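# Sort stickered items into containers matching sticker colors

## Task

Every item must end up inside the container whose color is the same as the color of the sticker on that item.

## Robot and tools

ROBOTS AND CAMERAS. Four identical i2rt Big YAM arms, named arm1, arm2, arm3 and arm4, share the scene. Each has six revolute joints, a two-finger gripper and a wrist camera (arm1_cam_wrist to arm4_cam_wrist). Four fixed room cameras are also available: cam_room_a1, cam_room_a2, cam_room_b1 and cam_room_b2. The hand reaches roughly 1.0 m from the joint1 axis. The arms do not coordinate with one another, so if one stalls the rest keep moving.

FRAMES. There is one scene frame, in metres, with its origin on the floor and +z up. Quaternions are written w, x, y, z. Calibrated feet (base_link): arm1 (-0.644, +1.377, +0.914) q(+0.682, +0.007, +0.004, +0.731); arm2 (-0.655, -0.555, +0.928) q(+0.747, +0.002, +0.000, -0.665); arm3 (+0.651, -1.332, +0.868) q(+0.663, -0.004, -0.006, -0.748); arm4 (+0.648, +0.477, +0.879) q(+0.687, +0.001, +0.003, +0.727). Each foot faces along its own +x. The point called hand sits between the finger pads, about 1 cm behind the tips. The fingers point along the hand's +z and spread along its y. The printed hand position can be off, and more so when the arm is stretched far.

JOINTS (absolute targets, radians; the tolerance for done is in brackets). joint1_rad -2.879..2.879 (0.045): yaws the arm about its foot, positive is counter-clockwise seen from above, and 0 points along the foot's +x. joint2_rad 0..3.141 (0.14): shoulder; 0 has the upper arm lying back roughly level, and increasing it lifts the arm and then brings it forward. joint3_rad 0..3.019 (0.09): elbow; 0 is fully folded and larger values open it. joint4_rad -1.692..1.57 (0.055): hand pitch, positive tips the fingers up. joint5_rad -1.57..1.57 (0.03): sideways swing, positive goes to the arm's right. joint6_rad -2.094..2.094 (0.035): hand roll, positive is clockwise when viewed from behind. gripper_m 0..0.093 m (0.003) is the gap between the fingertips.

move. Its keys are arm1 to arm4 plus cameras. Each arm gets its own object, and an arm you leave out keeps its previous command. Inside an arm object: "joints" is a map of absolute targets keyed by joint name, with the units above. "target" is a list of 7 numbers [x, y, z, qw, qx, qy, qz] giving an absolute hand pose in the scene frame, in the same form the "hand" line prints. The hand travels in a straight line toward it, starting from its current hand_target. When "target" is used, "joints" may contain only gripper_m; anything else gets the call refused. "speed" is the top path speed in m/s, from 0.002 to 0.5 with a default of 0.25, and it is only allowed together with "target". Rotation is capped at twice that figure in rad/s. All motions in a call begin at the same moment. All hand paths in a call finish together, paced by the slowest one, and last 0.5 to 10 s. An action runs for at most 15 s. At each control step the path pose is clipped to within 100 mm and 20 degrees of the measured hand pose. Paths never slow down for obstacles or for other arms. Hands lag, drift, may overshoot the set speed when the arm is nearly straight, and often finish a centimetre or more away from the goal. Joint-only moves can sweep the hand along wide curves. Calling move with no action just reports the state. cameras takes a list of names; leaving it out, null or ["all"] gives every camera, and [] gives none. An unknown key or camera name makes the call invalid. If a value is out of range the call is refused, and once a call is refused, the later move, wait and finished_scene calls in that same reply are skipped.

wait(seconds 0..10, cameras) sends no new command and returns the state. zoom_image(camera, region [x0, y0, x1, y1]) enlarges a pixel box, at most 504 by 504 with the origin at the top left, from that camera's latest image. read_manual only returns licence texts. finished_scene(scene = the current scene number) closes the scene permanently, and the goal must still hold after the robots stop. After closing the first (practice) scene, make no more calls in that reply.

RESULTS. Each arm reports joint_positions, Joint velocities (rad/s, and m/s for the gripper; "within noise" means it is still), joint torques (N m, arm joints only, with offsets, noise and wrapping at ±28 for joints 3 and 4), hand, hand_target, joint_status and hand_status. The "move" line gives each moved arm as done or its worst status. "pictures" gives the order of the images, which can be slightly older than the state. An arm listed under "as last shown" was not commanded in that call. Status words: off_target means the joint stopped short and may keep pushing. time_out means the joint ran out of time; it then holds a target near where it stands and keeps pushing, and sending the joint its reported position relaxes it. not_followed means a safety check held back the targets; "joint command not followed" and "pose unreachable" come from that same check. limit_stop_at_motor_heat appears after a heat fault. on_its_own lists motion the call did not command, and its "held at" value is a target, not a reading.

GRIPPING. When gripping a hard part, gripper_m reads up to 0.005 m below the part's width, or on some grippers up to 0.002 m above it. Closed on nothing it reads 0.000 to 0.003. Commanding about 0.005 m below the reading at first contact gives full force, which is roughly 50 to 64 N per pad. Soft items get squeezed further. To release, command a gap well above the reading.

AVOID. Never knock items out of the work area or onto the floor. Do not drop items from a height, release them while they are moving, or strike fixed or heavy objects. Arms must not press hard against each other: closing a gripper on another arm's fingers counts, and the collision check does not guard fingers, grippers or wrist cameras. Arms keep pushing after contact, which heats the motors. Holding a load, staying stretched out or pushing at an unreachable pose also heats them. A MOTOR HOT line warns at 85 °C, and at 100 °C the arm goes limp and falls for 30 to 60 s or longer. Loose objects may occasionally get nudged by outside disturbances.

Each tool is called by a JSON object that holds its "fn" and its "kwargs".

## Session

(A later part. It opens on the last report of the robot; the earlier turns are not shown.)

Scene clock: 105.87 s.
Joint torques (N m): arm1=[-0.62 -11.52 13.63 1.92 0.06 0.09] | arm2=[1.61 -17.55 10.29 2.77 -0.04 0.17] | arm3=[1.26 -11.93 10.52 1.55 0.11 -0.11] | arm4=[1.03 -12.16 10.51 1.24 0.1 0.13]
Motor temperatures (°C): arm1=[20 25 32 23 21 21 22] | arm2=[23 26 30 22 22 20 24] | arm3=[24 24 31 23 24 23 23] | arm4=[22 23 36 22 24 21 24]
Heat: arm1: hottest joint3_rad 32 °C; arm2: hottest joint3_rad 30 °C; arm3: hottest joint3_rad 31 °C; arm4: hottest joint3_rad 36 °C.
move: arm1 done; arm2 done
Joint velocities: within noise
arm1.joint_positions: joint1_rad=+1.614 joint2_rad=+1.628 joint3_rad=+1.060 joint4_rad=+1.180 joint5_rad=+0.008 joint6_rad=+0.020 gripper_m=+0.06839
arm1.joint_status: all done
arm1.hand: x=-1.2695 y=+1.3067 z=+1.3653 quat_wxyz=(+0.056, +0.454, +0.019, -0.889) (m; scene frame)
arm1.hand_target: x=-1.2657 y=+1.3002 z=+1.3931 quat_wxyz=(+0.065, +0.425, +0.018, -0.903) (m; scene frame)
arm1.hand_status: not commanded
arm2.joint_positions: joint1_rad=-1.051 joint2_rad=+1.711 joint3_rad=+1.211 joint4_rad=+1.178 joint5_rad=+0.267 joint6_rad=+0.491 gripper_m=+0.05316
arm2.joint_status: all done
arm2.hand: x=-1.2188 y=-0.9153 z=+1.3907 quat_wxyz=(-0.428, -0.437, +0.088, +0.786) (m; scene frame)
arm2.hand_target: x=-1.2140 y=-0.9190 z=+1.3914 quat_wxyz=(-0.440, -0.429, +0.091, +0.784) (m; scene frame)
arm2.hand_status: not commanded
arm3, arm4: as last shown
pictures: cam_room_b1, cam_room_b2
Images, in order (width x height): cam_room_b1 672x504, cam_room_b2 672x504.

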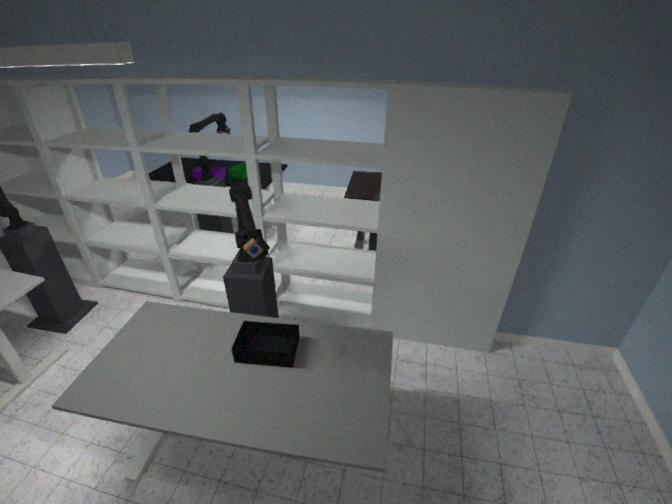

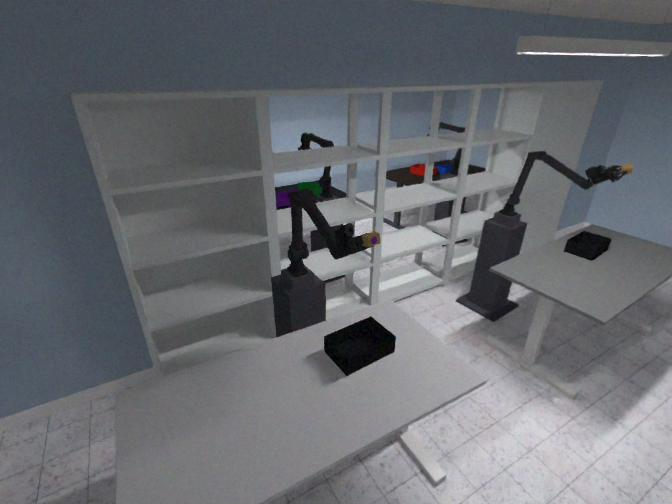

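{"fn": "move", "kwargs": {"arm1": {"joints": {"joint2_rad": 0.5, "joint3_rad": 1.4, "joint4_rad": -1.5, "joint5_rad": 0, "joint6_rad": 0}}, "arm2": {"joints": {"joint2_rad": 0.5, "joint3_rad": 1.4, "joint4_rad": -1.5, "joint5_rad": 0, "joint6_rad": 0}}, "arm3": {"joints": {"joint2_rad": 0.5, "joint3_rad": 1.4, "joint4_rad": -1.5, "joint5_rad": 0, "joint6_rad": 0}}, "arm4": {"joints": {"joint2_rad": 0.5, "joint3_rad": 1.4, "joint4_rad": -1.5, "joint5_rad": 0, "joint6_rad": 0}}, "cameras": []}}

{"fn": "move", "kwargs": {"arm1": {"joints": {"joint1_rad": -2.25}}, "arm2": {"joints": {"joint1_rad": 0.918}}, "arm3": {"joints": {"joint1_rad": -1.987}}, "arm4": {"joints": {"joint1_rad": 0.907}}, "cameras": []}}

{"fn": "move", "kwargs": {"arm1": {"joints": {"joint2_rad": 1.021, "joint3_rad": 0.72, "joint4_rad": -0.75}}, "arm2": {"joints": {"joint2_rad": 1.021, "joint3_rad": 0.72, "joint4_rad": -0.75}}, "arm3": {"joints": {"joint2_rad": 0.943, "joint3_rad": 0.838, "joint4_rad": -0.942}}, "arm4": {"joints": {"joint2_rad": 0.943, "joint3_rad": 0.838, "joint4_rad": -0.942}}, "cameras": ["arm1_cam_wrist", "arm2_cam_wrist"]}}

Scene clock: 143.37 s.
Joint torques (N m): arm1=[-0.85 5.42 9.1 1.42 -0.04 -0.01] | arm2=[1.2 3.14 8.18 1.95 -0.19 -0.07] | arm3=[1.44 4.6 8.06 1.4 0.1 -0.1] | arm4=[1.26 5.25 6.78 0.99 0.04 0.17]
Motor temperatures (°C): arm1=[20 25 34 23 21 21 22] | arm2=[23 26 31 22 22 20 24] | arm3=[24 24 31 23 24 23 23] | arm4=[22 23 37 22 24 21 24]
Heat: arm1: hottest joint3_rad 34 °C; arm2: hottest joint3_rad 31 °C; arm3: hottest joint3_rad 31 °C; arm4: hottest joint3_rad 37 °C.
move: arm1 done; arm2 done; arm3 done; arm4 done
Joint velocities: within noise
arm1.joint_positions: joint1_rad=+1.615 joint2_rad=+0.503 joint3_rad=+1.389 joint4_rad=-1.493 joint5_rad=+0.002 joint6_rad=+0.008 gripper_m=+0.06839
arm1.joint_status: all done
arm1.hand: x=-0.8026 y=+1.3578 z=+1.4433 quat_wxyz=(+0.026, +0.881, +0.047, -0.469) (m; scene frame)
arm1.hand_target: x=-0.7984 y=+1.3561 z=+1.4474 quat_wxyz=(+0.027, +0.879, +0.055, -0.473) (m; scene frame)
arm1.hand_status: not commanded
arm2.joint_positions: joint1_rad=-1.048 joint2_rad=+0.498 joint3_rad=+1.402 joint4_rad=-1.489 joint5_rad=+0.004 joint6_rad=+0.014 gripper_m=+0.05317
arm2.joint_status: all done
arm2.hand: x=-0.7889 y=-0.6544 z=+1.4619 quat_wxyz=(-0.149, -0.839, -0.271, +0.447) (m; scene frame)
arm2.hand_target: x=-0.7874 y=-0.6554 z=+1.4583 quat_wxyz=(-0.147, -0.839, -0.281, +0.441) (m; scene frame)
arm2.hand_status: not commanded
arm3.joint_positions: joint1_rad=+1.687 joint2_rad=+0.496 joint3_rad=+1.389 joint4_rad=-1.495 joint5_rad=-0.002 joint6_rad=+0.006 gripper_m=+0.09306
arm3.joint_status: all done
arm3.hand: x=+0.8153 y=-1.3252 z=+1.3951 quat_wxyz=(-0.466, -0.001, -0.885, +0.005) (m; scene frame)
arm3.hand_target: x=+0.8144 y=-1.3250 z=+1.3986 quat_wxyz=(-0.467, +0.003, -0.884, +0.006) (m; scene frame)
arm3.hand_status: not commanded
arm4.joint_positions: joint1_rad=-1.635 joint2_rad=+0.491 joint3_rad=+1.395 joint4_rad=-1.490 joint5_rad=+0.001 joint6_rad=-0.012 gripper_m=+0.09311
arm4.joint_status: all done
arm4.hand: x=+0.8132 y=+0.4773 z=+1.4104 quat_wxyz=(-0.471, +0.003, -0.882, +0.007) (m; scene frame)
arm4.hand_target: x=+0.8145 y=+0.4782 z=+1.4092 quat_wxyz=(-0.464, +0.000, -0.886, +0.002) (m; scene frame)
arm4.hand_status: not commanded
pictures: none
No camera images: "cameras" was empty.

Scene clock: 146.00 s.
Joint torques (N m): arm1=[-2.14 5.25 9.2 1.46 0 -0.04] | arm2=[1.03 3.25 8.14 1.95 -0.06 -0.06] | arm3=[0.5 4.37 8.18 1.42 0.01 -0.11] | arm4=[1.32 5.07 6.83 0.96 0.06 0.14]
Motor temperatures (°C): arm1=[20 25 34 23 21 21 22] | arm2=[23 26 30 22 22 20 24] | arm3=[24 24 31 23 24 23 23] | arm4=[22 23 37 22 24 21 24]
Heat: arm1: hottest joint3_rad 34 °C; arm2: hottest joint3_rad 30 °C; arm3: hottest joint3_rad 31 °C; arm4: hottest joint3_rad 37 °C.
move: arm1 done; arm2 done; arm3 done; arm4 done
Joint velocities: within noise
arm1.joint_positions: joint1_rad=-2.243 joint2_rad=+0.503 joint3_rad=+1.389 joint4_rad=-1.493 joint5_rad=+0.001 joint6_rad=+0.006 gripper_m=+0.06842
arm1.joint_status: all done
arm1.hand: x=-0.4974 y=+1.2800 z=+1.4384 quat_wxyz=(-0.436, -0.266, -0.849, +0.138) (m; scene frame)
arm1.hand_target: x=-0.5012 y=+1.2814 z=+1.4425 quat_wxyz=(-0.438, -0.265, -0.847, +0.141) (m; scene frame)
arm1.hand_status: not commanded
arm2.joint_positions: joint1_rad=+0.913 joint2_rad=+0.498 joint3_rad=+1.402 joint4_rad=-1.489 joint5_rad=+0.001 joint6_rad=+0.014 gripper_m=+0.05314
arm2.joint_status: all done
arm2.hand: x=-0.5152 y=-0.6423 z=+1.4624 quat_wxyz=(-0.457, -0.242, -0.847, +0.122) (m; scene frame)
arm2.hand_target: x=-0.5152 y=-0.6412 z=+1.4589 quat_wxyz=(-0.450, -0.235, -0.853, +0.122) (m; scene frame)
arm2.hand_status: not commanded
arm3.joint_positions: joint1_rad=-1.976 joint2_rad=+0.496 joint3_rad=+1.389 joint4_rad=-1.495 joint5_rad=+0.000 joint6_rad=+0.005 gripper_m=+0.09306
arm3.joint_status: all done
arm3.hand: x=+0.5079 y=-1.2412 z=+1.3936 quat_wxyz=(+0.114, -0.855, +0.235, +0.448) (m; scene frame)
arm3.hand_target: x=+0.5095 y=-1.2401 z=+1.3970 quat_wxyz=(+0.118, -0.854, +0.237, +0.448) (m; scene frame)
arm3.hand_status: not commanded
arm4.joint_positions: joint1_rad=+0.903 joint2_rad=+0.491 joint3_rad=+1.395 joint4_rad=-1.490 joint5_rad=+0.001 joint6_rad=-0.011 gripper_m=+0.09311
arm4.joint_status: all done
arm4.hand: x=+0.5174 y=+0.5731 z=+1.4114 quat_wxyz=(-0.143, +0.841, -0.262, -0.452) (m; scene frame)
arm4.hand_target: x=+0.5158 y=+0.5732 z=+1.4103 quat_wxyz=(-0.137, +0.843, -0.266, -0.447) (m; scene frame)
arm4.hand_status: not commanded
pictures: none
No camera images: "cameras" was empty.

Scene clock: 147.43 s.
Joint torques (N m): arm1=[-3.02 -4.48 11.97 1.77 -0.03 -0.05] | arm2=[1.14 -8.41 10.74 2.51 -0.05 -0.07] | arm3=[0.56 -5.77 10.06 1.58 0.01 -0.11] | arm4=[0.85 -5.95 10.36 1.44 0.06 0.15]
Motor temperatures (°C): arm1=[20 25 34 23 21 21 22] | arm2=[23 26 30 22 22 20 24] | arm3=[24 24 31 23 24 23 23] | arm4=[22 23 36 22 24 21 24]
Heat: arm1: hottest joint3_rad 34 °C; arm2: hottest joint3_rad 30 °C; arm3: hottest joint3_rad 31 °C; arm4: hottest joint3_rad 36 °C.
move: arm1 done; arm2 done; arm3 done; arm4 done
Joint velocities: within noise
arm1.joint_positions: joint1_rad=-2.243 joint2_rad=+1.034 joint3_rad=+0.706 joint4_rad=-0.767 joint5_rad=+0.001 joint6_rad=+0.006 gripper_m=+0.06842
arm1.joint_status: all done
arm1.hand: x=-0.3439 y=+1.1711 z=+1.0562 quat_wxyz=(-0.218, -0.291, -0.929, +0.071) (m; scene frame)
arm1.hand_target: x=-0.3386 y=+1.1644 z=+1.0691 quat_wxyz=(-0.238, -0.290, -0.924, +0.078) (m; scene frame)
arm1.hand_status: not commanded
arm2.joint_positions: joint1_rad=+0.913 joint2_rad=+1.034 joint3_rad=+0.724 joint4_rad=-0.770 joint5_rad=+0.001 joint6_rad=+0.014 gripper_m=+0.05314
arm2.joint_status: all done
arm2.hand: x=-0.3410 y=-0.7453 z=+1.0832 quat_wxyz=(-0.235, -0.266, -0.933, +0.062) (m; scene frame)
arm2.hand_target: x=-0.3377 y=-0.7450 z=+1.0884 quat_wxyz=(-0.248, -0.256, -0.932, +0.066) (m; scene frame)
arm2.hand_status: not commanded
arm3.joint_positions: joint1_rad=-1.976 joint2_rad=+0.945 joint3_rad=+0.832 joint4_rad=-0.956 joint5_rad=+0.000 joint6_rad=+0.005 gripper_m=+0.09306
arm3.joint_status: all done
arm3.hand: x=+0.3449 y=-1.1508 z=+1.0811 quat_wxyz=(+0.057, -0.935, +0.256, +0.237) (m; scene frame)
arm3.hand_target: x=+0.3431 y=-1.1450 z=+1.0867 quat_wxyz=(+0.062, -0.932, +0.258, +0.247) (m; scene frame)
arm3.hand_status: not commanded
arm4.joint_positions: joint1_rad=+0.903 joint2_rad=+0.949 joint3_rad=+0.819 joint4_rad=-0.959 joint5_rad=+0.001 joint6_rad=-0.011 gripper_m=+0.09311
arm4.joint_status: all done
arm4.hand: x=+0.3624 y=+0.6796 z=+1.0885 quat_wxyz=(-0.071, +0.927, -0.288, -0.229) (m; scene frame)
arm4.hand_target: x=+0.3550 y=+0.6829 z=+1.1019 quat_wxyz=(-0.075, +0.921, -0.289, -0.249) (m; scene frame)
arm4.hand_status: not commanded
pictures: arm1_cam_wrist, arm2_cam_wrist
Images, in order (width x height): arm1_cam_wrist 672x504, arm2_cam_wrist 672x504.

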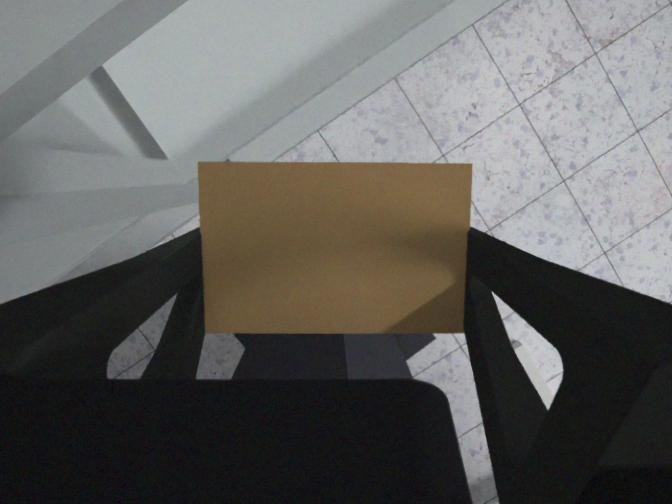

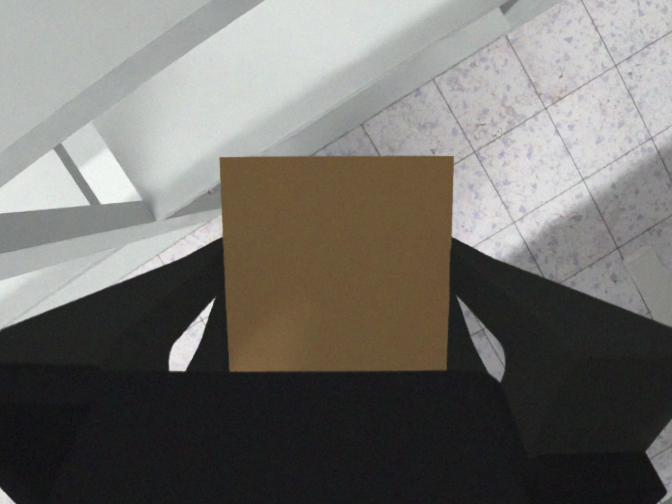

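{"fn": "move", "kwargs": {"arm1": {"target": [0.01, 0.923, 1.10, -0.2341, -0.2899, -0.925, 0.0733], "speed": 0.3}, "arm2": {"target": [0.008, -0.9495, 1.10, -0.2332, -0.2577, -0.9355, 0.0642], "speed": 0.3}, "cameras": ["arm1_cam_wrist", "arm2_cam_wrist"]}}

Scene clock: 155.40 s.
Joint torques (N m): arm1=[-2.49 -20.25 17.63 0.91 -0.07 0.01] | arm2=[1.32 -22.24 17.09 1.18 0.16 -0.05] | arm3=[0.5 -5.83 10.06 1.58 0.02 -0.1] | arm4=[1.26 -6.42 10.35 1.32 0.06 0.16]
Motor temperatures (°C): arm1=[20 25 35 23 21 21 22] | arm2=[23 26 31 22 22 20 24] | arm3=[24 24 31 23 24 23 23] | arm4=[22 23 37 22 24 21 24]
Heat: arm1: hottest joint3_rad 35 °C; arm2: hottest joint3_rad 31 °C; arm3: hottest joint3_rad 31 °C; arm4: hottest joint3_rad 37 °C.
move: arm1 off_target; arm2 off_target
Joint velocities: within noise
arm1.joint_positions: joint1_rad=-2.243 joint2_rad=+2.151 joint3_rad=+2.102 joint4_rad=-1.064 joint5_rad=-0.005 joint6_rad=+0.006 gripper_m=+0.06842
arm1.joint_status: not commanded
arm1.hand: x=-0.0008 y=+0.9363 z=+1.0716 quat_wxyz=(-0.210, -0.291, -0.931, +0.065) (m; scene frame)
arm1.hand_target: x=+0.0082 y=+0.9241 z=+1.1002 quat_wxyz=(-0.235, -0.290, -0.925, +0.074) (m; scene frame)
arm1.hand_status: off_target (0.033 m and 3.0 deg from the pose sent, 0.434 m and 2.0 deg at the start)
arm2.joint_positions: joint1_rad=+0.913 joint2_rad=+2.077 joint3_rad=+1.952 joint4_rad=-0.985 joint5_rad=+0.001 joint6_rad=+0.014 gripper_m=+0.05314
arm2.joint_status: not commanded
arm2.hand: x=-0.0092 y=-0.9447 z=+1.0870 quat_wxyz=(-0.221, -0.267, -0.936, +0.058) (m; scene frame)
arm2.hand_target: x=+0.0068 y=-0.9488 z=+1.1000 quat_wxyz=(-0.234, -0.258, -0.935, +0.064) (m; scene frame)
arm2.hand_status: off_target (0.022 m and 1.9 deg from the pose sent, 0.405 m and 1.1 deg at the start)
arm3, arm4: as last shown
pictures: arm1_cam_wrist, arm2_cam_wrist
Images, in order (width x height): arm1_cam_wrist 672x504, arm2_cam_wrist 672x504.

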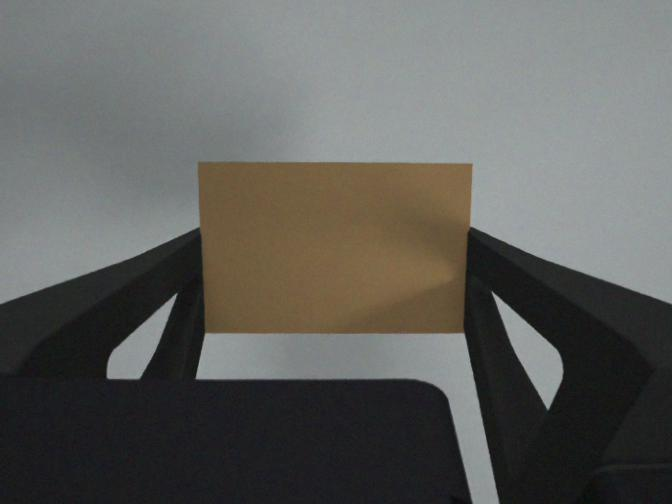

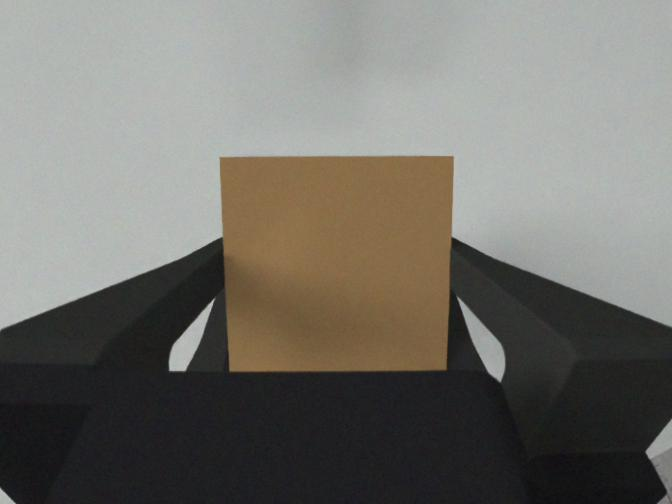

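{"fn": "move", "kwargs": {"arm1": {"target": [0.01, 0.923, 1.020, -0.2341, -0.2899, -0.925, 0.0733], "speed": 0.1}, "arm2": {"target": [0.012, -0.951, 1.018, -0.2332, -0.2577, -0.9355, 0.0642], "speed": 0.1}, "cameras": []}}

Scene clock: 160.43 s.
Joint torques (N m): arm1=[-2.55 -19.19 11.58 1.63 -0.03 -0.05] | arm2=[1.38 -23.3 10.92 2.51 0.14 -0.05] | arm3=[0.5 -5.95 10.06 1.58 0.02 -0.1] | arm4=[1.14 -6.18 10.29 1.43 0.02 0.14]
Motor temperatures (°C): arm1=[20 25 36 23 21 21 22] | arm2=[23 26 33 22 22 20 24] | arm3=[24 24 31 23 24 23 23] | arm4=[22 23 37 22 24 21 24]
Heat: arm1: hottest joint3_rad 36 °C; arm2: hottest joint3_rad 33 °C; arm3: hottest joint3_rad 31 °C; arm4: hottest joint3_rad 37 °C.
move: arm1 off_target; arm2 off_target
Joint velocities: within noise
arm1.joint_positions: joint1_rad=-2.243 joint2_rad=+2.174 joint3_rad=+2.015 joint4_rad=-0.902 joint5_rad=-0.006 joint6_rad=+0.007 gripper_m=+0.06842
arm1.joint_status: not commanded
arm1.hand: x=+0.0097 y=+0.9288 z=+1.0297 quat_wxyz=(-0.234, -0.290, -0.925, +0.073) (m; scene frame)
arm1.hand_target: x=+0.0097 y=+0.9231 z=+1.0201 quat_wxyz=(-0.234, -0.290, -0.925, +0.073) (m; scene frame)
arm1.hand_status: off_target (0.011 m and 0.1 deg from the pose sent, 0.054 m and 3.0 deg at the start)
arm2.joint_positions: joint1_rad=+0.913 joint2_rad=+2.138 joint3_rad=+1.908 joint4_rad=-0.843 joint5_rad=+0.002 joint6_rad=+0.014 gripper_m=+0.05314
arm2.joint_status: not commanded
arm2.hand: x=+0.0068 y=-0.9542 z=+1.0364 quat_wxyz=(-0.238, -0.266, -0.932, +0.063) (m; scene frame)
arm2.hand_target: x=+0.0114 y=-0.9508 z=+1.0181 quat_wxyz=(-0.233, -0.258, -0.935, +0.064) (m; scene frame)
arm2.hand_status: off_target (0.019 m and 1.2 deg from the pose sent, 0.073 m and 1.9 deg at the start)
arm3, arm4: as last shown
pictures: none
No camera images: "cameras" was empty.

{"fn": "move", "kwargs": {"arm1": {"target": [0.01, 0.923, 1.008, -0.2341, -0.2899, -0.925, 0.0733], "speed": 0.06}, "arm2": {"target": [0.012, -0.951, 1.004, -0.2332, -0.2577, -0.9355, 0.0642], "speed": 0.06}, "cameras": ["arm1_cam_wrist", "arm2_cam_wrist"]}}

Scene clock: 164.97 s.
Joint torques (N m): arm1=[-2.49 -18.9 10.32 1.81 -0.02 -0.01] | arm2=[1.44 -21.83 10.11 2.56 0.12 -0.04] | arm3=[0.5 -5.71 10.13 1.58 0.01 -0.11] | arm4=[1.26 -6.12 10.26 1.4 0.03 0.14]
Motor temperatures (°C): arm1=[20 25 35 23 21 21 22] | arm2=[23 26 33 22 22 20 24] | arm3=[24 24 31 23 24 23 23] | arm4=[22 23 37 22 24 21 24]
Heat: arm1: hottest joint3_rad 35 °C; arm2: hottest joint3_rad 33 °C; arm3: hottest joint3_rad 31 °C; arm4: hottest joint3_rad 37 °C.
move: arm1 off_target; arm2 off_target
Joint velocities: within noise
arm1.joint_positions: joint1_rad=-2.243 joint2_rad=+2.174 joint3_rad=+2.007 joint4_rad=-0.879 joint5_rad=-0.006 joint6_rad=+0.007 gripper_m=+0.06842
arm1.joint_status: not commanded
arm1.hand: x=+0.0120 y=+0.9272 z=+1.0287 quat_wxyz=(-0.241, -0.289, -0.923, +0.075) (m; scene frame)
arm1.hand_target: x=+0.0094 y=+0.9233 z=+1.0081 quat_wxyz=(-0.234, -0.290, -0.925, +0.073) (m; scene frame)
arm1.hand_status: off_target (0.021 m and 0.9 deg from the pose sent, 0.022 m and 0.1 deg at the start)
arm2.joint_positions: joint1_rad=+0.913 joint2_rad=+2.138 joint3_rad=+1.897 joint4_rad=-0.813 joint5_rad=+0.002 joint6_rad=+0.014 gripper_m=+0.05314
arm2.joint_status: not commanded
arm2.hand: x=+0.0094 y=-0.9558 z=+1.0346 quat_wxyz=(-0.247, -0.265, -0.930, +0.066) (m; scene frame)
arm2.hand_target: x=+0.0109 y=-0.9506 z=+1.0044 quat_wxyz=(-0.233, -0.258, -0.936, +0.064) (m; scene frame)
arm2.hand_status: off_target (0.031 m and 1.9 deg from the pose sent, 0.033 m and 1.2 deg at the start)
arm3, arm4: as last shown
pictures: arm1_cam_wrist, arm2_cam_wrist
Images, in order (width x height): arm1_cam_wrist 672x504, arm2_cam_wrist 672x504.

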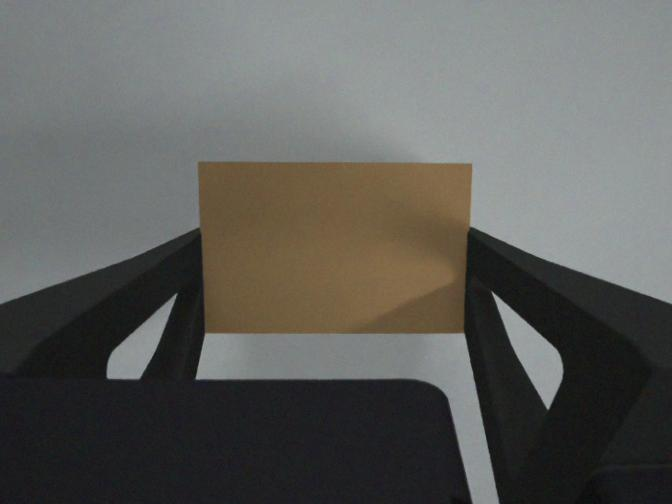

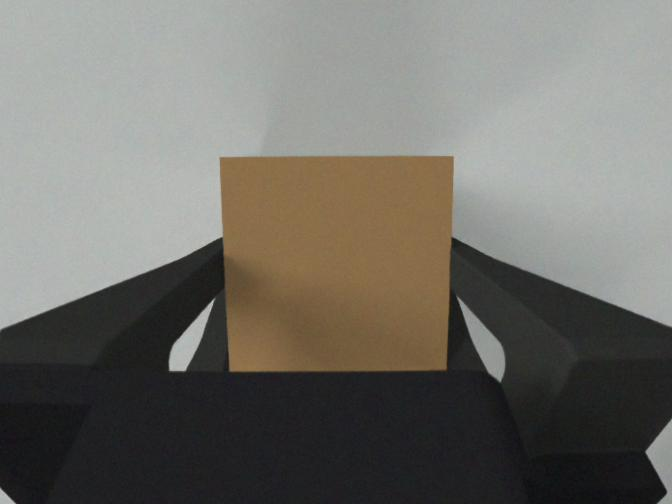

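{"fn": "move", "kwargs": {"arm1": {"joints": {"gripper_m": 0.093}, "target": [0.008, 0.924, 1.016, -0.2341, -0.2899, -0.925, 0.0733], "speed": 0.1}, "arm2": {"joints": {"gripper_m": 0.09}, "target": [0.011, -0.951, 1.016, -0.2332, -0.2577, -0.9355, 0.0642], "speed": 0.1}, "cameras": ["arm1_cam_wrist", "arm2_cam_wrist"]}}

{"fn": "move", "kwargs": {"arm1": {"target": [-0.01, 0.935, 1.11, -0.2341, -0.2899, -0.925, 0.0733], "speed": 0.2}, "arm2": {"target": [-0.01, -0.939, 1.12, -0.2332, -0.2577, -0.9355, 0.0642], "speed": 0.2}, "cameras": ["arm1_cam_wrist", "arm2_cam_wrist"]}}

Scene clock: 171.67 s.
Joint torques (N m): arm1=[-2.9 -19.96 11.58 1.35 -0.01 -0.04] | arm2=[1.38 -23 11.44 1.55 0.12 -0.05] | arm3=[0.56 -5.77 10.14 1.58 0.02 -0.11] | arm4=[1.03 -6.24 10.33 1.36 0.06 0.15]
Motor temperatures (°C): arm1=[20 25 35 23 21 21 22] | arm2=[23 26 32 22 22 20 24] | arm3=[24 24 31 23 24 23 23] | arm4=[22 23 37 22 24 21 24]
Heat: arm1: hottest joint3_rad 35 °C; arm2: hottest joint3_rad 32 °C; arm3: hottest joint3_rad 31 °C; arm4: hottest joint3_rad 37 °C.
move: arm1 done; arm2 off_target
Joint velocities: within noise
arm1.joint_positions: joint1_rad=-2.243 joint2_rad=+2.175 joint3_rad=+1.995 joint4_rad=-0.877 joint5_rad=-0.006 joint6_rad=+0.007 gripper_m=+0.09297
arm1.joint_status: all done
arm1.hand: x=+0.0093 y=+0.9290 z=+1.0215 quat_wxyz=(-0.236, -0.290, -0.925, +0.073) (m; scene frame)
arm1.hand_target: x=+0.0078 y=+0.9240 z=+1.0161 quat_wxyz=(-0.234, -0.290, -0.925, +0.073) (m; scene frame)
arm1.hand_status: done (0.008 m and 0.2 deg from the pose sent, 0.014 m and 0.9 deg at the start)
arm2.joint_positions: joint1_rad=+0.913 joint2_rad=+2.138 joint3_rad=+1.895 joint4_rad=-0.812 joint5_rad=+0.002 joint6_rad=+0.014 gripper_m=+0.08992
arm2.joint_status: all done
arm2.hand: x=+0.0093 y=-0.9557 z=+1.0339 quat_wxyz=(-0.247, -0.265, -0.930, +0.066) (m; scene frame)
arm2.hand_target: x=+0.0105 y=-0.9510 z=+1.0161 quat_wxyz=(-0.233, -0.258, -0.935, +0.064) (m; scene frame)
arm2.hand_status: off_target (0.019 m and 1.9 deg from the pose sent, 0.019 m and 1.9 deg at the start)
arm3, arm4: as last shown
pictures: arm1_cam_wrist, arm2_cam_wrist
Images, in order (width x height): arm1_cam_wrist 672x504, arm2_cam_wrist 672x504.

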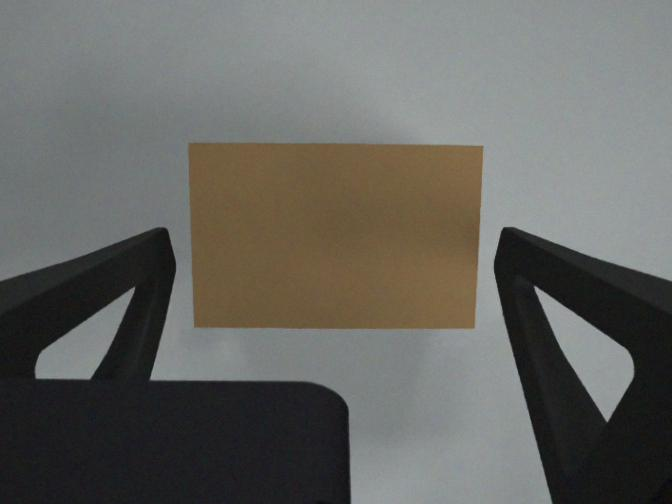

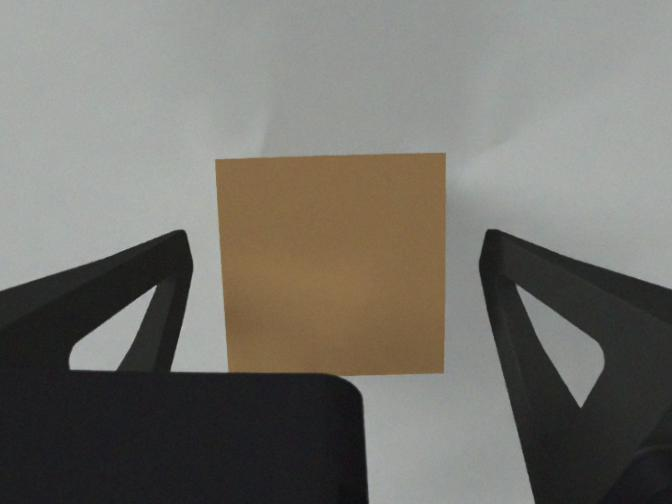

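Scene clock: 173.00 s.
Joint torques (N m): arm1=[-3.14 -20.37 16.31 0.73 -0.06 -0.02] | arm2=[1.32 -23.3 15.58 1.1 0.13 -0.05] | arm3=[0.5 -5.89 10.04 1.57 0.01 -0.11] | arm4=[0.97 -5.6 10.54 1.33 0.04 0.16]
Motor temperatures (°C): arm1=[20 25 35 23 21 21 22] | arm2=[23 26 32 22 22 20 24] | arm3=[24 24 31 23 24 23 23] | arm4=[22 23 37 22 24 21 24]
Heat: arm1: hottest joint3_rad 35 °C; arm2: hottest joint3_rad 32 °C; arm3: hottest joint3_rad 31 °C; arm4: hottest joint3_rad 37 °C.
move: arm1 off_target; arm2 off_target
Joint velocities: within noise
arm1.joint_positions: joint1_rad=-2.243 joint2_rad=+2.087 joint3_rad=+2.009 joint4_rad=-1.037 joint5_rad=-0.006 joint6_rad=+0.007 gripper_m=+0.09297
arm1.joint_status: not commanded
arm1.hand: x=-0.0167 y=+0.9474 z=+1.0767 quat_wxyz=(-0.209, -0.292, -0.931, +0.065) (m; scene frame)
arm1.hand_target: x=-0.0114 y=+0.9358 z=+1.1101 quat_wxyz=(-0.234, -0.290, -0.925, +0.074) (m; scene frame)
arm1.hand_status: off_target (0.036 m and 3.1 deg from the pose sent, 0.091 m and 0.2 deg at the start)
arm2.joint_positions: joint1_rad=+0.913 joint2_rad=+2.028 joint3_rad=+1.912 joint4_rad=-0.995 joint5_rad=+0.002 joint6_rad=+0.014 gripper_m=+0.08992
arm2.joint_status: not commanded
arm2.hand: x=-0.0218 y=-0.9373 z=+1.1018 quat_wxyz=(-0.220, -0.267, -0.936, +0.059) (m; scene frame)
arm2.hand_target: x=-0.0109 y=-0.9386 z=+1.1199 quat_wxyz=(-0.234, -0.258, -0.935, +0.064) (m; scene frame)
arm2.hand_status: off_target (0.022 m and 1.9 deg from the pose sent, 0.090 m and 1.9 deg at the start)
arm3, arm4: as last shown
pictures: arm1_cam_wrist, arm2_cam_wrist
Images, in order (width x height): arm1_cam_wrist 672x504, arm2_cam_wrist 672x504.

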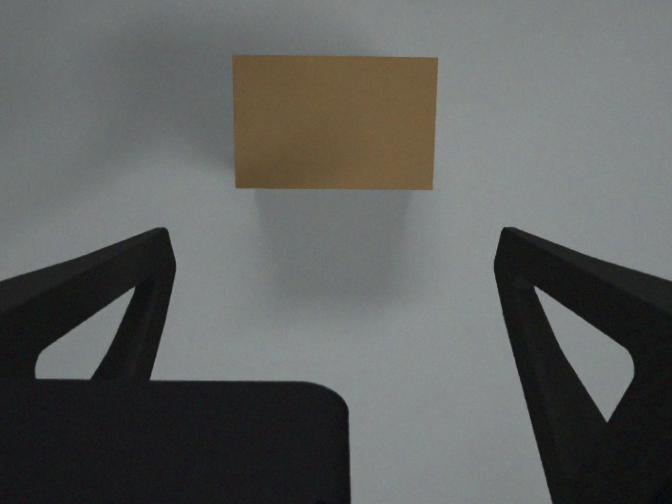

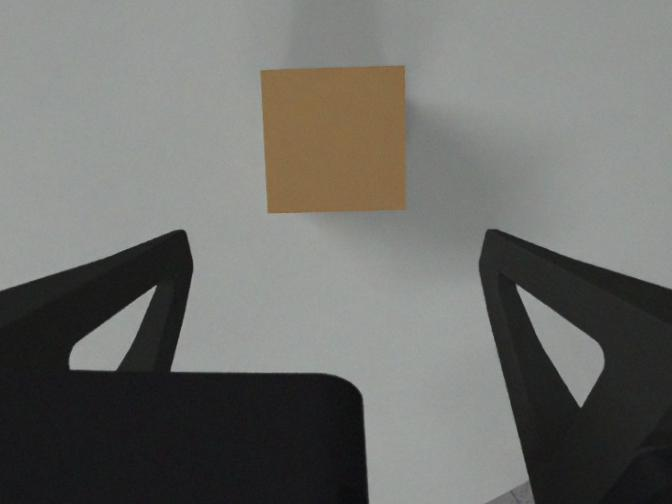

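{"fn": "move", "kwargs": {"arm1": {"target": [-0.345, 1.17, 1.1, -0.2341, -0.2899, -0.925, 0.0733], "speed": 0.35}, "arm2": {"target": [-0.342, -0.745, 1.1, -0.2332, -0.2577, -0.9355, 0.0642], "speed": 0.35}, "arm3": {"target": [-0.015, -0.968, 1.12, -0.0687, 0.9312, -0.2565, -0.2495], "speed": 0.35}, "arm4": {"target": [0.0, 0.966, 1.10, -0.0774, 0.9217, -0.2888, -0.247], "speed": 0.35}, "cameras": ["arm3_cam_wrist", "arm4_cam_wrist"]}}

Scene clock: 184.40 s.
Joint torques (N m): arm1=[-2.84 -2.14 11.75 0.98 -0.06 -0.07] | arm2=[0.67 -6.83 10.44 1.25 -0.04 -0.07] | arm3=[2.55 -23.36 14.43 0.57 0.14 0.02] | arm4=[0.26 -25.64 12.98 0.4 -0.07 -0.07]
Motor temperatures (°C): arm1=[20 26 35 23 21 21 22] | arm2=[23 27 33 22 22 20 24] | arm3=[24 24 31 23 24 23 23] | arm4=[22 23 38 22 24 21 24]
Heat: arm1: hottest joint3_rad 35 °C; arm2: hottest joint3_rad 33 °C; arm3: hottest joint3_rad 31 °C; arm4: hottest joint3_rad 38 °C.
move: arm1 done; arm2 done; arm3 off_target; arm4 off_target
Joint velocities: within noise
arm1.joint_positions: joint1_rad=-2.243 joint2_rad=+0.967 joint3_rad=+0.773 joint4_rad=-0.857 joint5_rad=-0.007 joint6_rad=+0.006 gripper_m=+0.09297
arm1.joint_status: not commanded
arm1.hand: x=-0.3433 y=+1.1728 z=+1.1005 quat_wxyz=(-0.239, -0.289, -0.924, +0.073) (m; scene frame)
arm1.hand_target: x=-0.3450 y=+1.1699 z=+1.1001 quat_wxyz=(-0.234, -0.290, -0.925, +0.073) (m; scene frame)
arm1.hand_status: done (0.003 m and 0.6 deg from the pose sent, 0.397 m and 3.1 deg at the start)
arm2.joint_positions: joint1_rad=+0.913 joint2_rad=+1.012 joint3_rad=+0.769 joint4_rad=-0.812 joint5_rad=+0.002 joint6_rad=+0.010 gripper_m=+0.08992
arm2.joint_status: not commanded
arm2.hand: x=-0.3371 y=-0.7480 z=+1.1082 quat_wxyz=(-0.246, -0.264, -0.930, +0.066) (m; scene frame)
arm2.hand_target: x=-0.3421 y=-0.7451 z=+1.1001 quat_wxyz=(-0.233, -0.258, -0.935, +0.064) (m; scene frame)
arm2.hand_status: done (0.010 m and 1.8 deg from the pose sent, 0.374 m and 1.9 deg at the start)
arm3.joint_positions: joint1_rad=-1.951 joint2_rad=+2.015 joint3_rad=+2.049 joint4_rad=-1.112 joint5_rad=+0.032 joint6_rad=+0.030 gripper_m=+0.09306
arm3.joint_status: not commanded
arm3.hand: x=+0.0002 y=-0.9649 z=+1.0994 quat_wxyz=(+0.066, -0.935, +0.260, +0.231) (m; scene frame)
arm3.hand_target: x=-0.0139 y=-0.9687 z=+1.1201 quat_wxyz=(+0.069, -0.931, +0.256, +0.250) (m; scene frame)
arm3.hand_status: off_target (0.026 m and 2.2 deg from the pose sent, 0.406 m and 2.0 deg at the start)
arm4.joint_positions: joint1_rad=+0.874 joint2_rad=+2.209 joint3_rad=+2.301 joint4_rad=-1.158 joint5_rad=-0.012 joint6_rad=-0.024 gripper_m=+0.09311
arm4.joint_status: not commanded
arm4.hand: x=+0.0046 y=+0.9559 z=+1.0924 quat_wxyz=(-0.074, +0.923, -0.293, -0.239) (m; scene frame)
arm4.hand_target: x=+0.0006 y=+0.9655 z=+1.1001 quat_wxyz=(-0.078, +0.921, -0.289, -0.248) (m; scene frame)
arm4.hand_status: off_target (0.013 m and 1.1 deg from the pose sent, 0.462 m and 2.3 deg at the start)
pictures: arm3_cam_wrist, arm4_cam_wrist
Images, in order (width x height): arm3_cam_wrist 672x504, arm4_cam_wrist 672x504.

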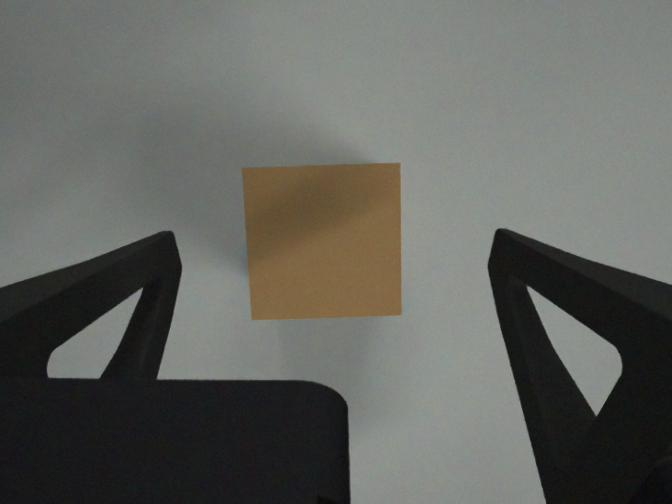

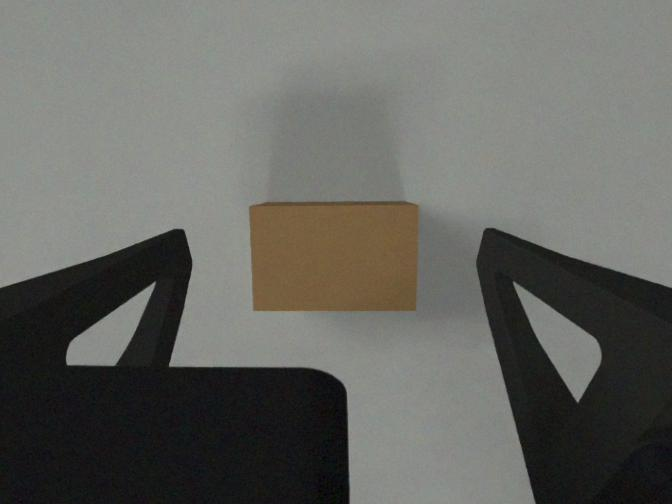

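{"fn": "move", "kwargs": {"arm1": {"joints": {"joint2_rad": 0.5, "joint3_rad": 1.4, "joint4_rad": -1.5}}, "arm2": {"joints": {"joint2_rad": 0.5, "joint3_rad": 1.4, "joint4_rad": -1.5}}, "arm3": {"target": [-0.012, -0.978, 1.0, -0.0687, 0.9312, -0.2565, -0.2495], "speed": 0.15}, "arm4": {"target": [0.011, 0.954, 1.01, -0.0774, 0.9217, -0.2888, -0.247], "speed": 0.15}, "cameras": ["arm3_cam_wrist", "arm4_cam_wrist"]}}

Scene clock: 196.27 s.
Joint torques (N m): arm1=[-1.85 5.54 8.96 1.22 -0.04 -0.1] | arm2=[0.73 3.49 8.87 1.76 -0.03 -0.07] | arm3=[2.49 -21.89 8.32 1.58 0.11 -0.02] | arm4=[0.44 -26.87 8.44 1.32 0 -0.03]
Motor temperatures (°C): arm1=[20 26 36 23 21 21 22] | arm2=[23 26 33 22 22 20 24] | arm3=[24 24 32 23 24 23 23] | arm4=[22 24 39 22 24 21 24]
Heat: arm1: hottest joint3_rad 36 °C; arm2: hottest joint3_rad 33 °C; arm3: hottest joint3_rad 32 °C; arm4: hottest joint3_rad 39 °C.
move: arm1 done; arm2 done; arm3 off_target; arm4 done
Joint velocities: within noise
arm1.joint_positions: joint1_rad=-2.243 joint2_rad=+0.498 joint3_rad=+1.392 joint4_rad=-1.491 joint5_rad=-0.007 joint6_rad=+0.006 gripper_m=+0.09297
arm1.joint_status: all done
arm1.hand: x=-0.4984 y=+1.2824 z=+1.4408 quat_wxyz=(-0.441, -0.263, -0.847, +0.136) (m; scene frame)
arm1.hand_target: x=-0.5005 y=+1.2822 z=+1.4424 quat_wxyz=(-0.439, -0.264, -0.848, +0.138) (m; scene frame)
arm1.hand_status: not commanded
arm2.joint_positions: joint1_rad=+0.913 joint2_rad=+0.497 joint3_rad=+1.394 joint4_rad=-1.485 joint5_rad=+0.002 joint6_rad=+0.010 gripper_m=+0.08992
arm2.joint_status: all done
arm2.hand: x=-0.5142 y=-0.6432 z=+1.4598 quat_wxyz=(-0.455, -0.241, -0.848, +0.123) (m; scene frame)
arm2.hand_target: x=-0.5157 y=-0.6422 z=+1.4590 quat_wxyz=(-0.450, -0.236, -0.853, +0.125) (m; scene frame)
arm2.hand_status: not commanded
arm3.joint_positions: joint1_rad=-1.943 joint2_rad=+2.013 joint3_rad=+1.821 joint4_rad=-0.825 joint5_rad=+0.038 joint6_rad=+0.041 gripper_m=+0.09304
arm3.joint_status: not commanded
arm3.hand: x=-0.0071 y=-0.9677 z=+1.0220 quat_wxyz=(+0.073, -0.927, +0.261, +0.260) (m; scene frame)
arm3.hand_target: x=-0.0115 y=-0.9782 z=+1.0004 quat_wxyz=(+0.069, -0.931, +0.256, +0.250) (m; scene frame)
arm3.hand_status: off_target (0.025 m and 1.5 deg from the pose sent, 0.101 m and 2.2 deg at the start)
arm4.joint_positions: joint1_rad=+0.875 joint2_rad=+2.183 joint3_rad=+2.040 joint4_rad=-0.914 joint5_rad=-0.010 joint6_rad=-0.027 gripper_m=+0.09308
arm4.joint_status: not commanded
arm4.hand: x=+0.0097 y=+0.9510 z=+1.0117 quat_wxyz=(-0.076, +0.922, -0.291, -0.244) (m; scene frame)
arm4.hand_target: x=+0.0112 y=+0.9541 z=+1.0099 quat_wxyz=(-0.077, +0.922, -0.289, -0.247) (m; scene frame)
arm4.hand_status: done (0.004 m and 0.5 deg from the pose sent, 0.083 m and 1.1 deg at the start)
pictures: arm3_cam_wrist, arm4_cam_wrist
Images, in order (width x height): arm3_cam_wrist 672x504, arm4_cam_wrist 672x504.

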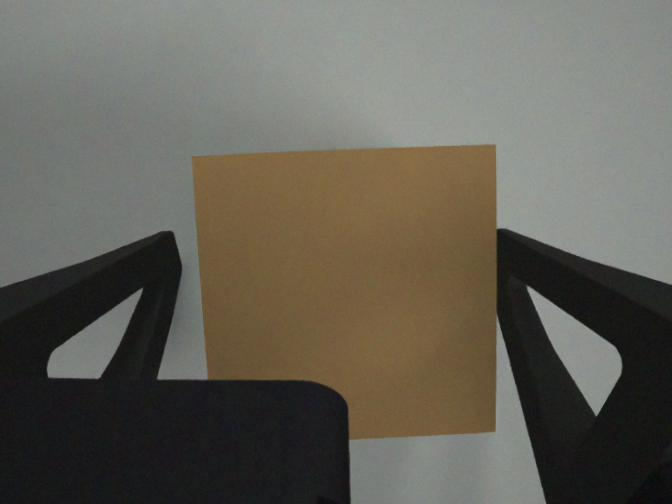

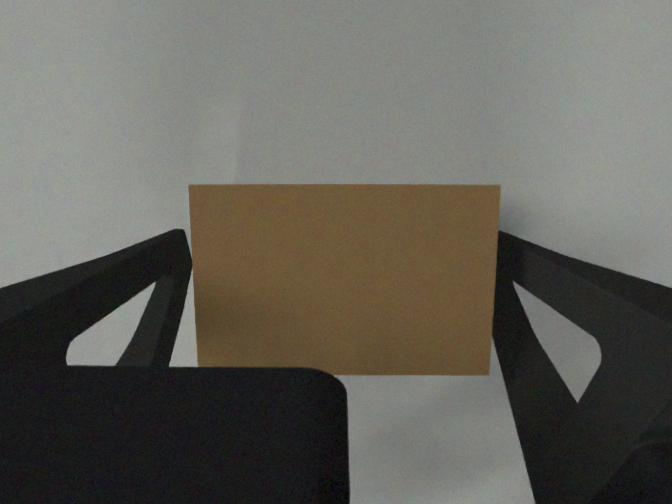

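{"fn": "move", "kwargs": {"arm3": {"joints": {"gripper_m": 0.04}}, "arm4": {"joints": {"gripper_m": 0.056}}, "cameras": ["arm3_cam_wrist", "arm4_cam_wrist"]}}

{"fn": "move", "kwargs": {"arm3": {"target": [-0.004, -0.973, 1.1, -0.0687, 0.9312, -0.2565, -0.2495]}, "arm4": {"target": [0.015, 0.951, 1.1, -0.0774, 0.9217, -0.2888, -0.247]}, "cameras": []}}

Scene clock: 201.13 s.
Joint torques (N m): arm1=[-3.14 5.89 8.72 1.28 -0.03 -0.03] | arm2=[0.67 3.25 8.85 1.8 -0.04 -0.08] | arm3=[2.32 -21.95 8.38 1.52 0.11 -0.01] | arm4=[0.73 -26.64 8.39 1.26 -0.04 0.01]
Motor temperatures (°C): arm1=[20 25 35 23 21 21 22] | arm2=[23 26 33 22 22 20 24] | arm3=[24 25 31 23 24 23 23] | arm4=[22 25 38 22 24 21 24]
Heat: arm1: hottest joint3_rad 35 °C; arm2: hottest joint3_rad 33 °C; arm3: hottest joint3_rad 31 °C; arm4: hottest joint3_rad 38 °C.
move: arm3 off_target; arm4 off_target
Joint velocities: within noise
arm1, arm2: as last shown
arm3.joint_positions: joint1_rad=-1.940 joint2_rad=+2.013 joint3_rad=+1.820 joint4_rad=-0.824 joint5_rad=+0.038 joint6_rad=+0.041 gripper_m=+0.05282
arm3.joint_status: gripper_m off_target (ended at +0.05285, target +0.04000)
arm3.hand: x=-0.0082 y=-0.9701 z=+1.0215 quat_wxyz=(+0.072, -0.927, +0.259, +0.260) (m; scene frame)
arm3.hand_target: x=-0.0114 y=-0.9782 z=+1.0004 quat_wxyz=(+0.069, -0.931, +0.256, +0.250) (m; scene frame)
arm3.hand_status: not commanded
arm4.joint_positions: joint1_rad=+0.873 joint2_rad=+2.183 joint3_rad=+2.040 joint4_rad=-0.913 joint5_rad=-0.010 joint6_rad=-0.027 gripper_m=+0.06949
arm4.joint_status: gripper_m off_target (ended at +0.06951, target +0.05600)
arm4.hand: x=+0.0106 y=+0.9526 z=+1.0116 quat_wxyz=(-0.076, +0.922, -0.292, -0.244) (m; scene frame)
arm4.hand_target: x=+0.0110 y=+0.9540 z=+1.0100 quat_wxyz=(-0.077, +0.922, -0.289, -0.247) (m; scene frame)
arm4.hand_status: not commanded
pictures: arm3_cam_wrist, arm4_cam_wrist
Images, in order (width x height): arm3_cam_wrist 672x504, arm4_cam_wrist 672x504.

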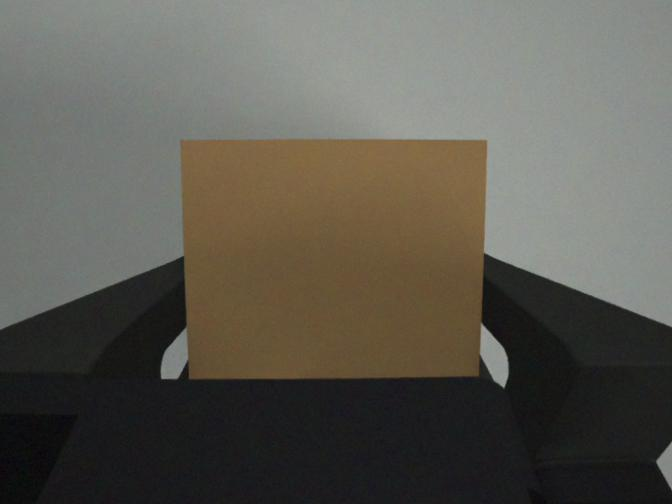

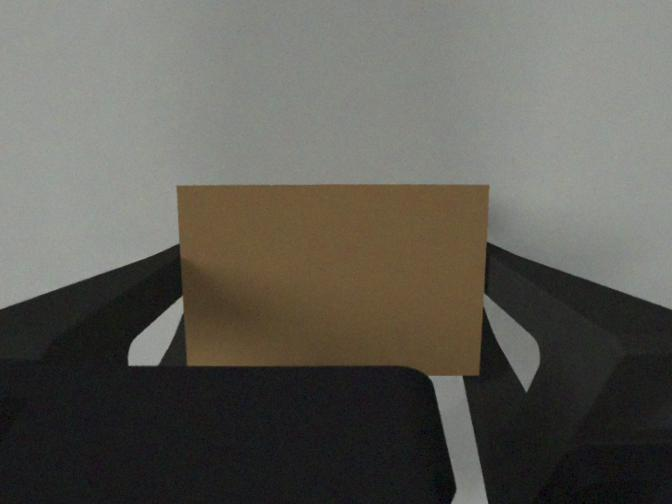

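Scene clock: 202.43 s.
Joint torques (N m): arm1=[-2.26 5.89 8.98 1.26 -0.04 -0.07] | arm2=[0.79 3.31 8.88 1.76 -0.02 -0.07] | arm3=[1.61 -25.05 14.15 0.62 -0.05 -0.12] | arm4=[0.97 -27.81 12.77 0.46 -0.01 -0.03]
Motor temperatures (°C): arm1=[20 25 35 23 21 21 22] | arm2=[23 26 33 22 22 20 24] | arm3=[24 25 31 23 24 23 23] | arm4=[22 26 38 22 24 21 25]
Heat: arm1: hottest joint3_rad 35 °C; arm2: hottest joint3_rad 33 °C; arm3: hottest joint3_rad 31 °C; arm4: hottest joint3_rad 38 °C.
move: arm3 off_target; arm4 off_target
Joint velocities: within noise
arm1, arm2: as last shown
arm3.joint_positions: joint1_rad=-1.940 joint2_rad=+1.995 joint3_rad=+1.931 joint4_rad=-1.037 joint5_rad=+0.037 joint6_rad=+0.042 gripper_m=+0.05289
arm3.joint_status: not commanded
arm3.hand: x=+0.0073 y=-0.9779 z=+1.0640 quat_wxyz=(+0.063, -0.938, +0.261, +0.220) (m; scene frame)
arm3.hand_target: x=-0.0024 y=-0.9738 z=+1.1001 quat_wxyz=(+0.069, -0.931, +0.257, +0.250) (m; scene frame)
arm3.hand_status: off_target (0.038 m and 3.5 deg from the pose sent, 0.079 m and 1.4 deg at the start)
arm4.joint_positions: joint1_rad=+0.873 joint2_rad=+2.156 joint3_rad=+2.152 joint4_rad=-1.097 joint5_rad=-0.010 joint6_rad=-0.027 gripper_m=+0.06949
arm4.joint_status: not commanded
arm4.hand: x=+0.0215 y=+0.9448 z=+1.0661 quat_wxyz=(-0.069, +0.927, -0.293, -0.223) (m; scene frame)
arm4.hand_target: x=+0.0162 y=+0.9501 z=+1.1001 quat_wxyz=(-0.078, +0.922, -0.289, -0.247) (m; scene frame)
arm4.hand_status: off_target (0.035 m and 3.0 deg from the pose sent, 0.088 m and 0.5 deg at the start)
pictures: none
No camera images: "cameras" was empty.


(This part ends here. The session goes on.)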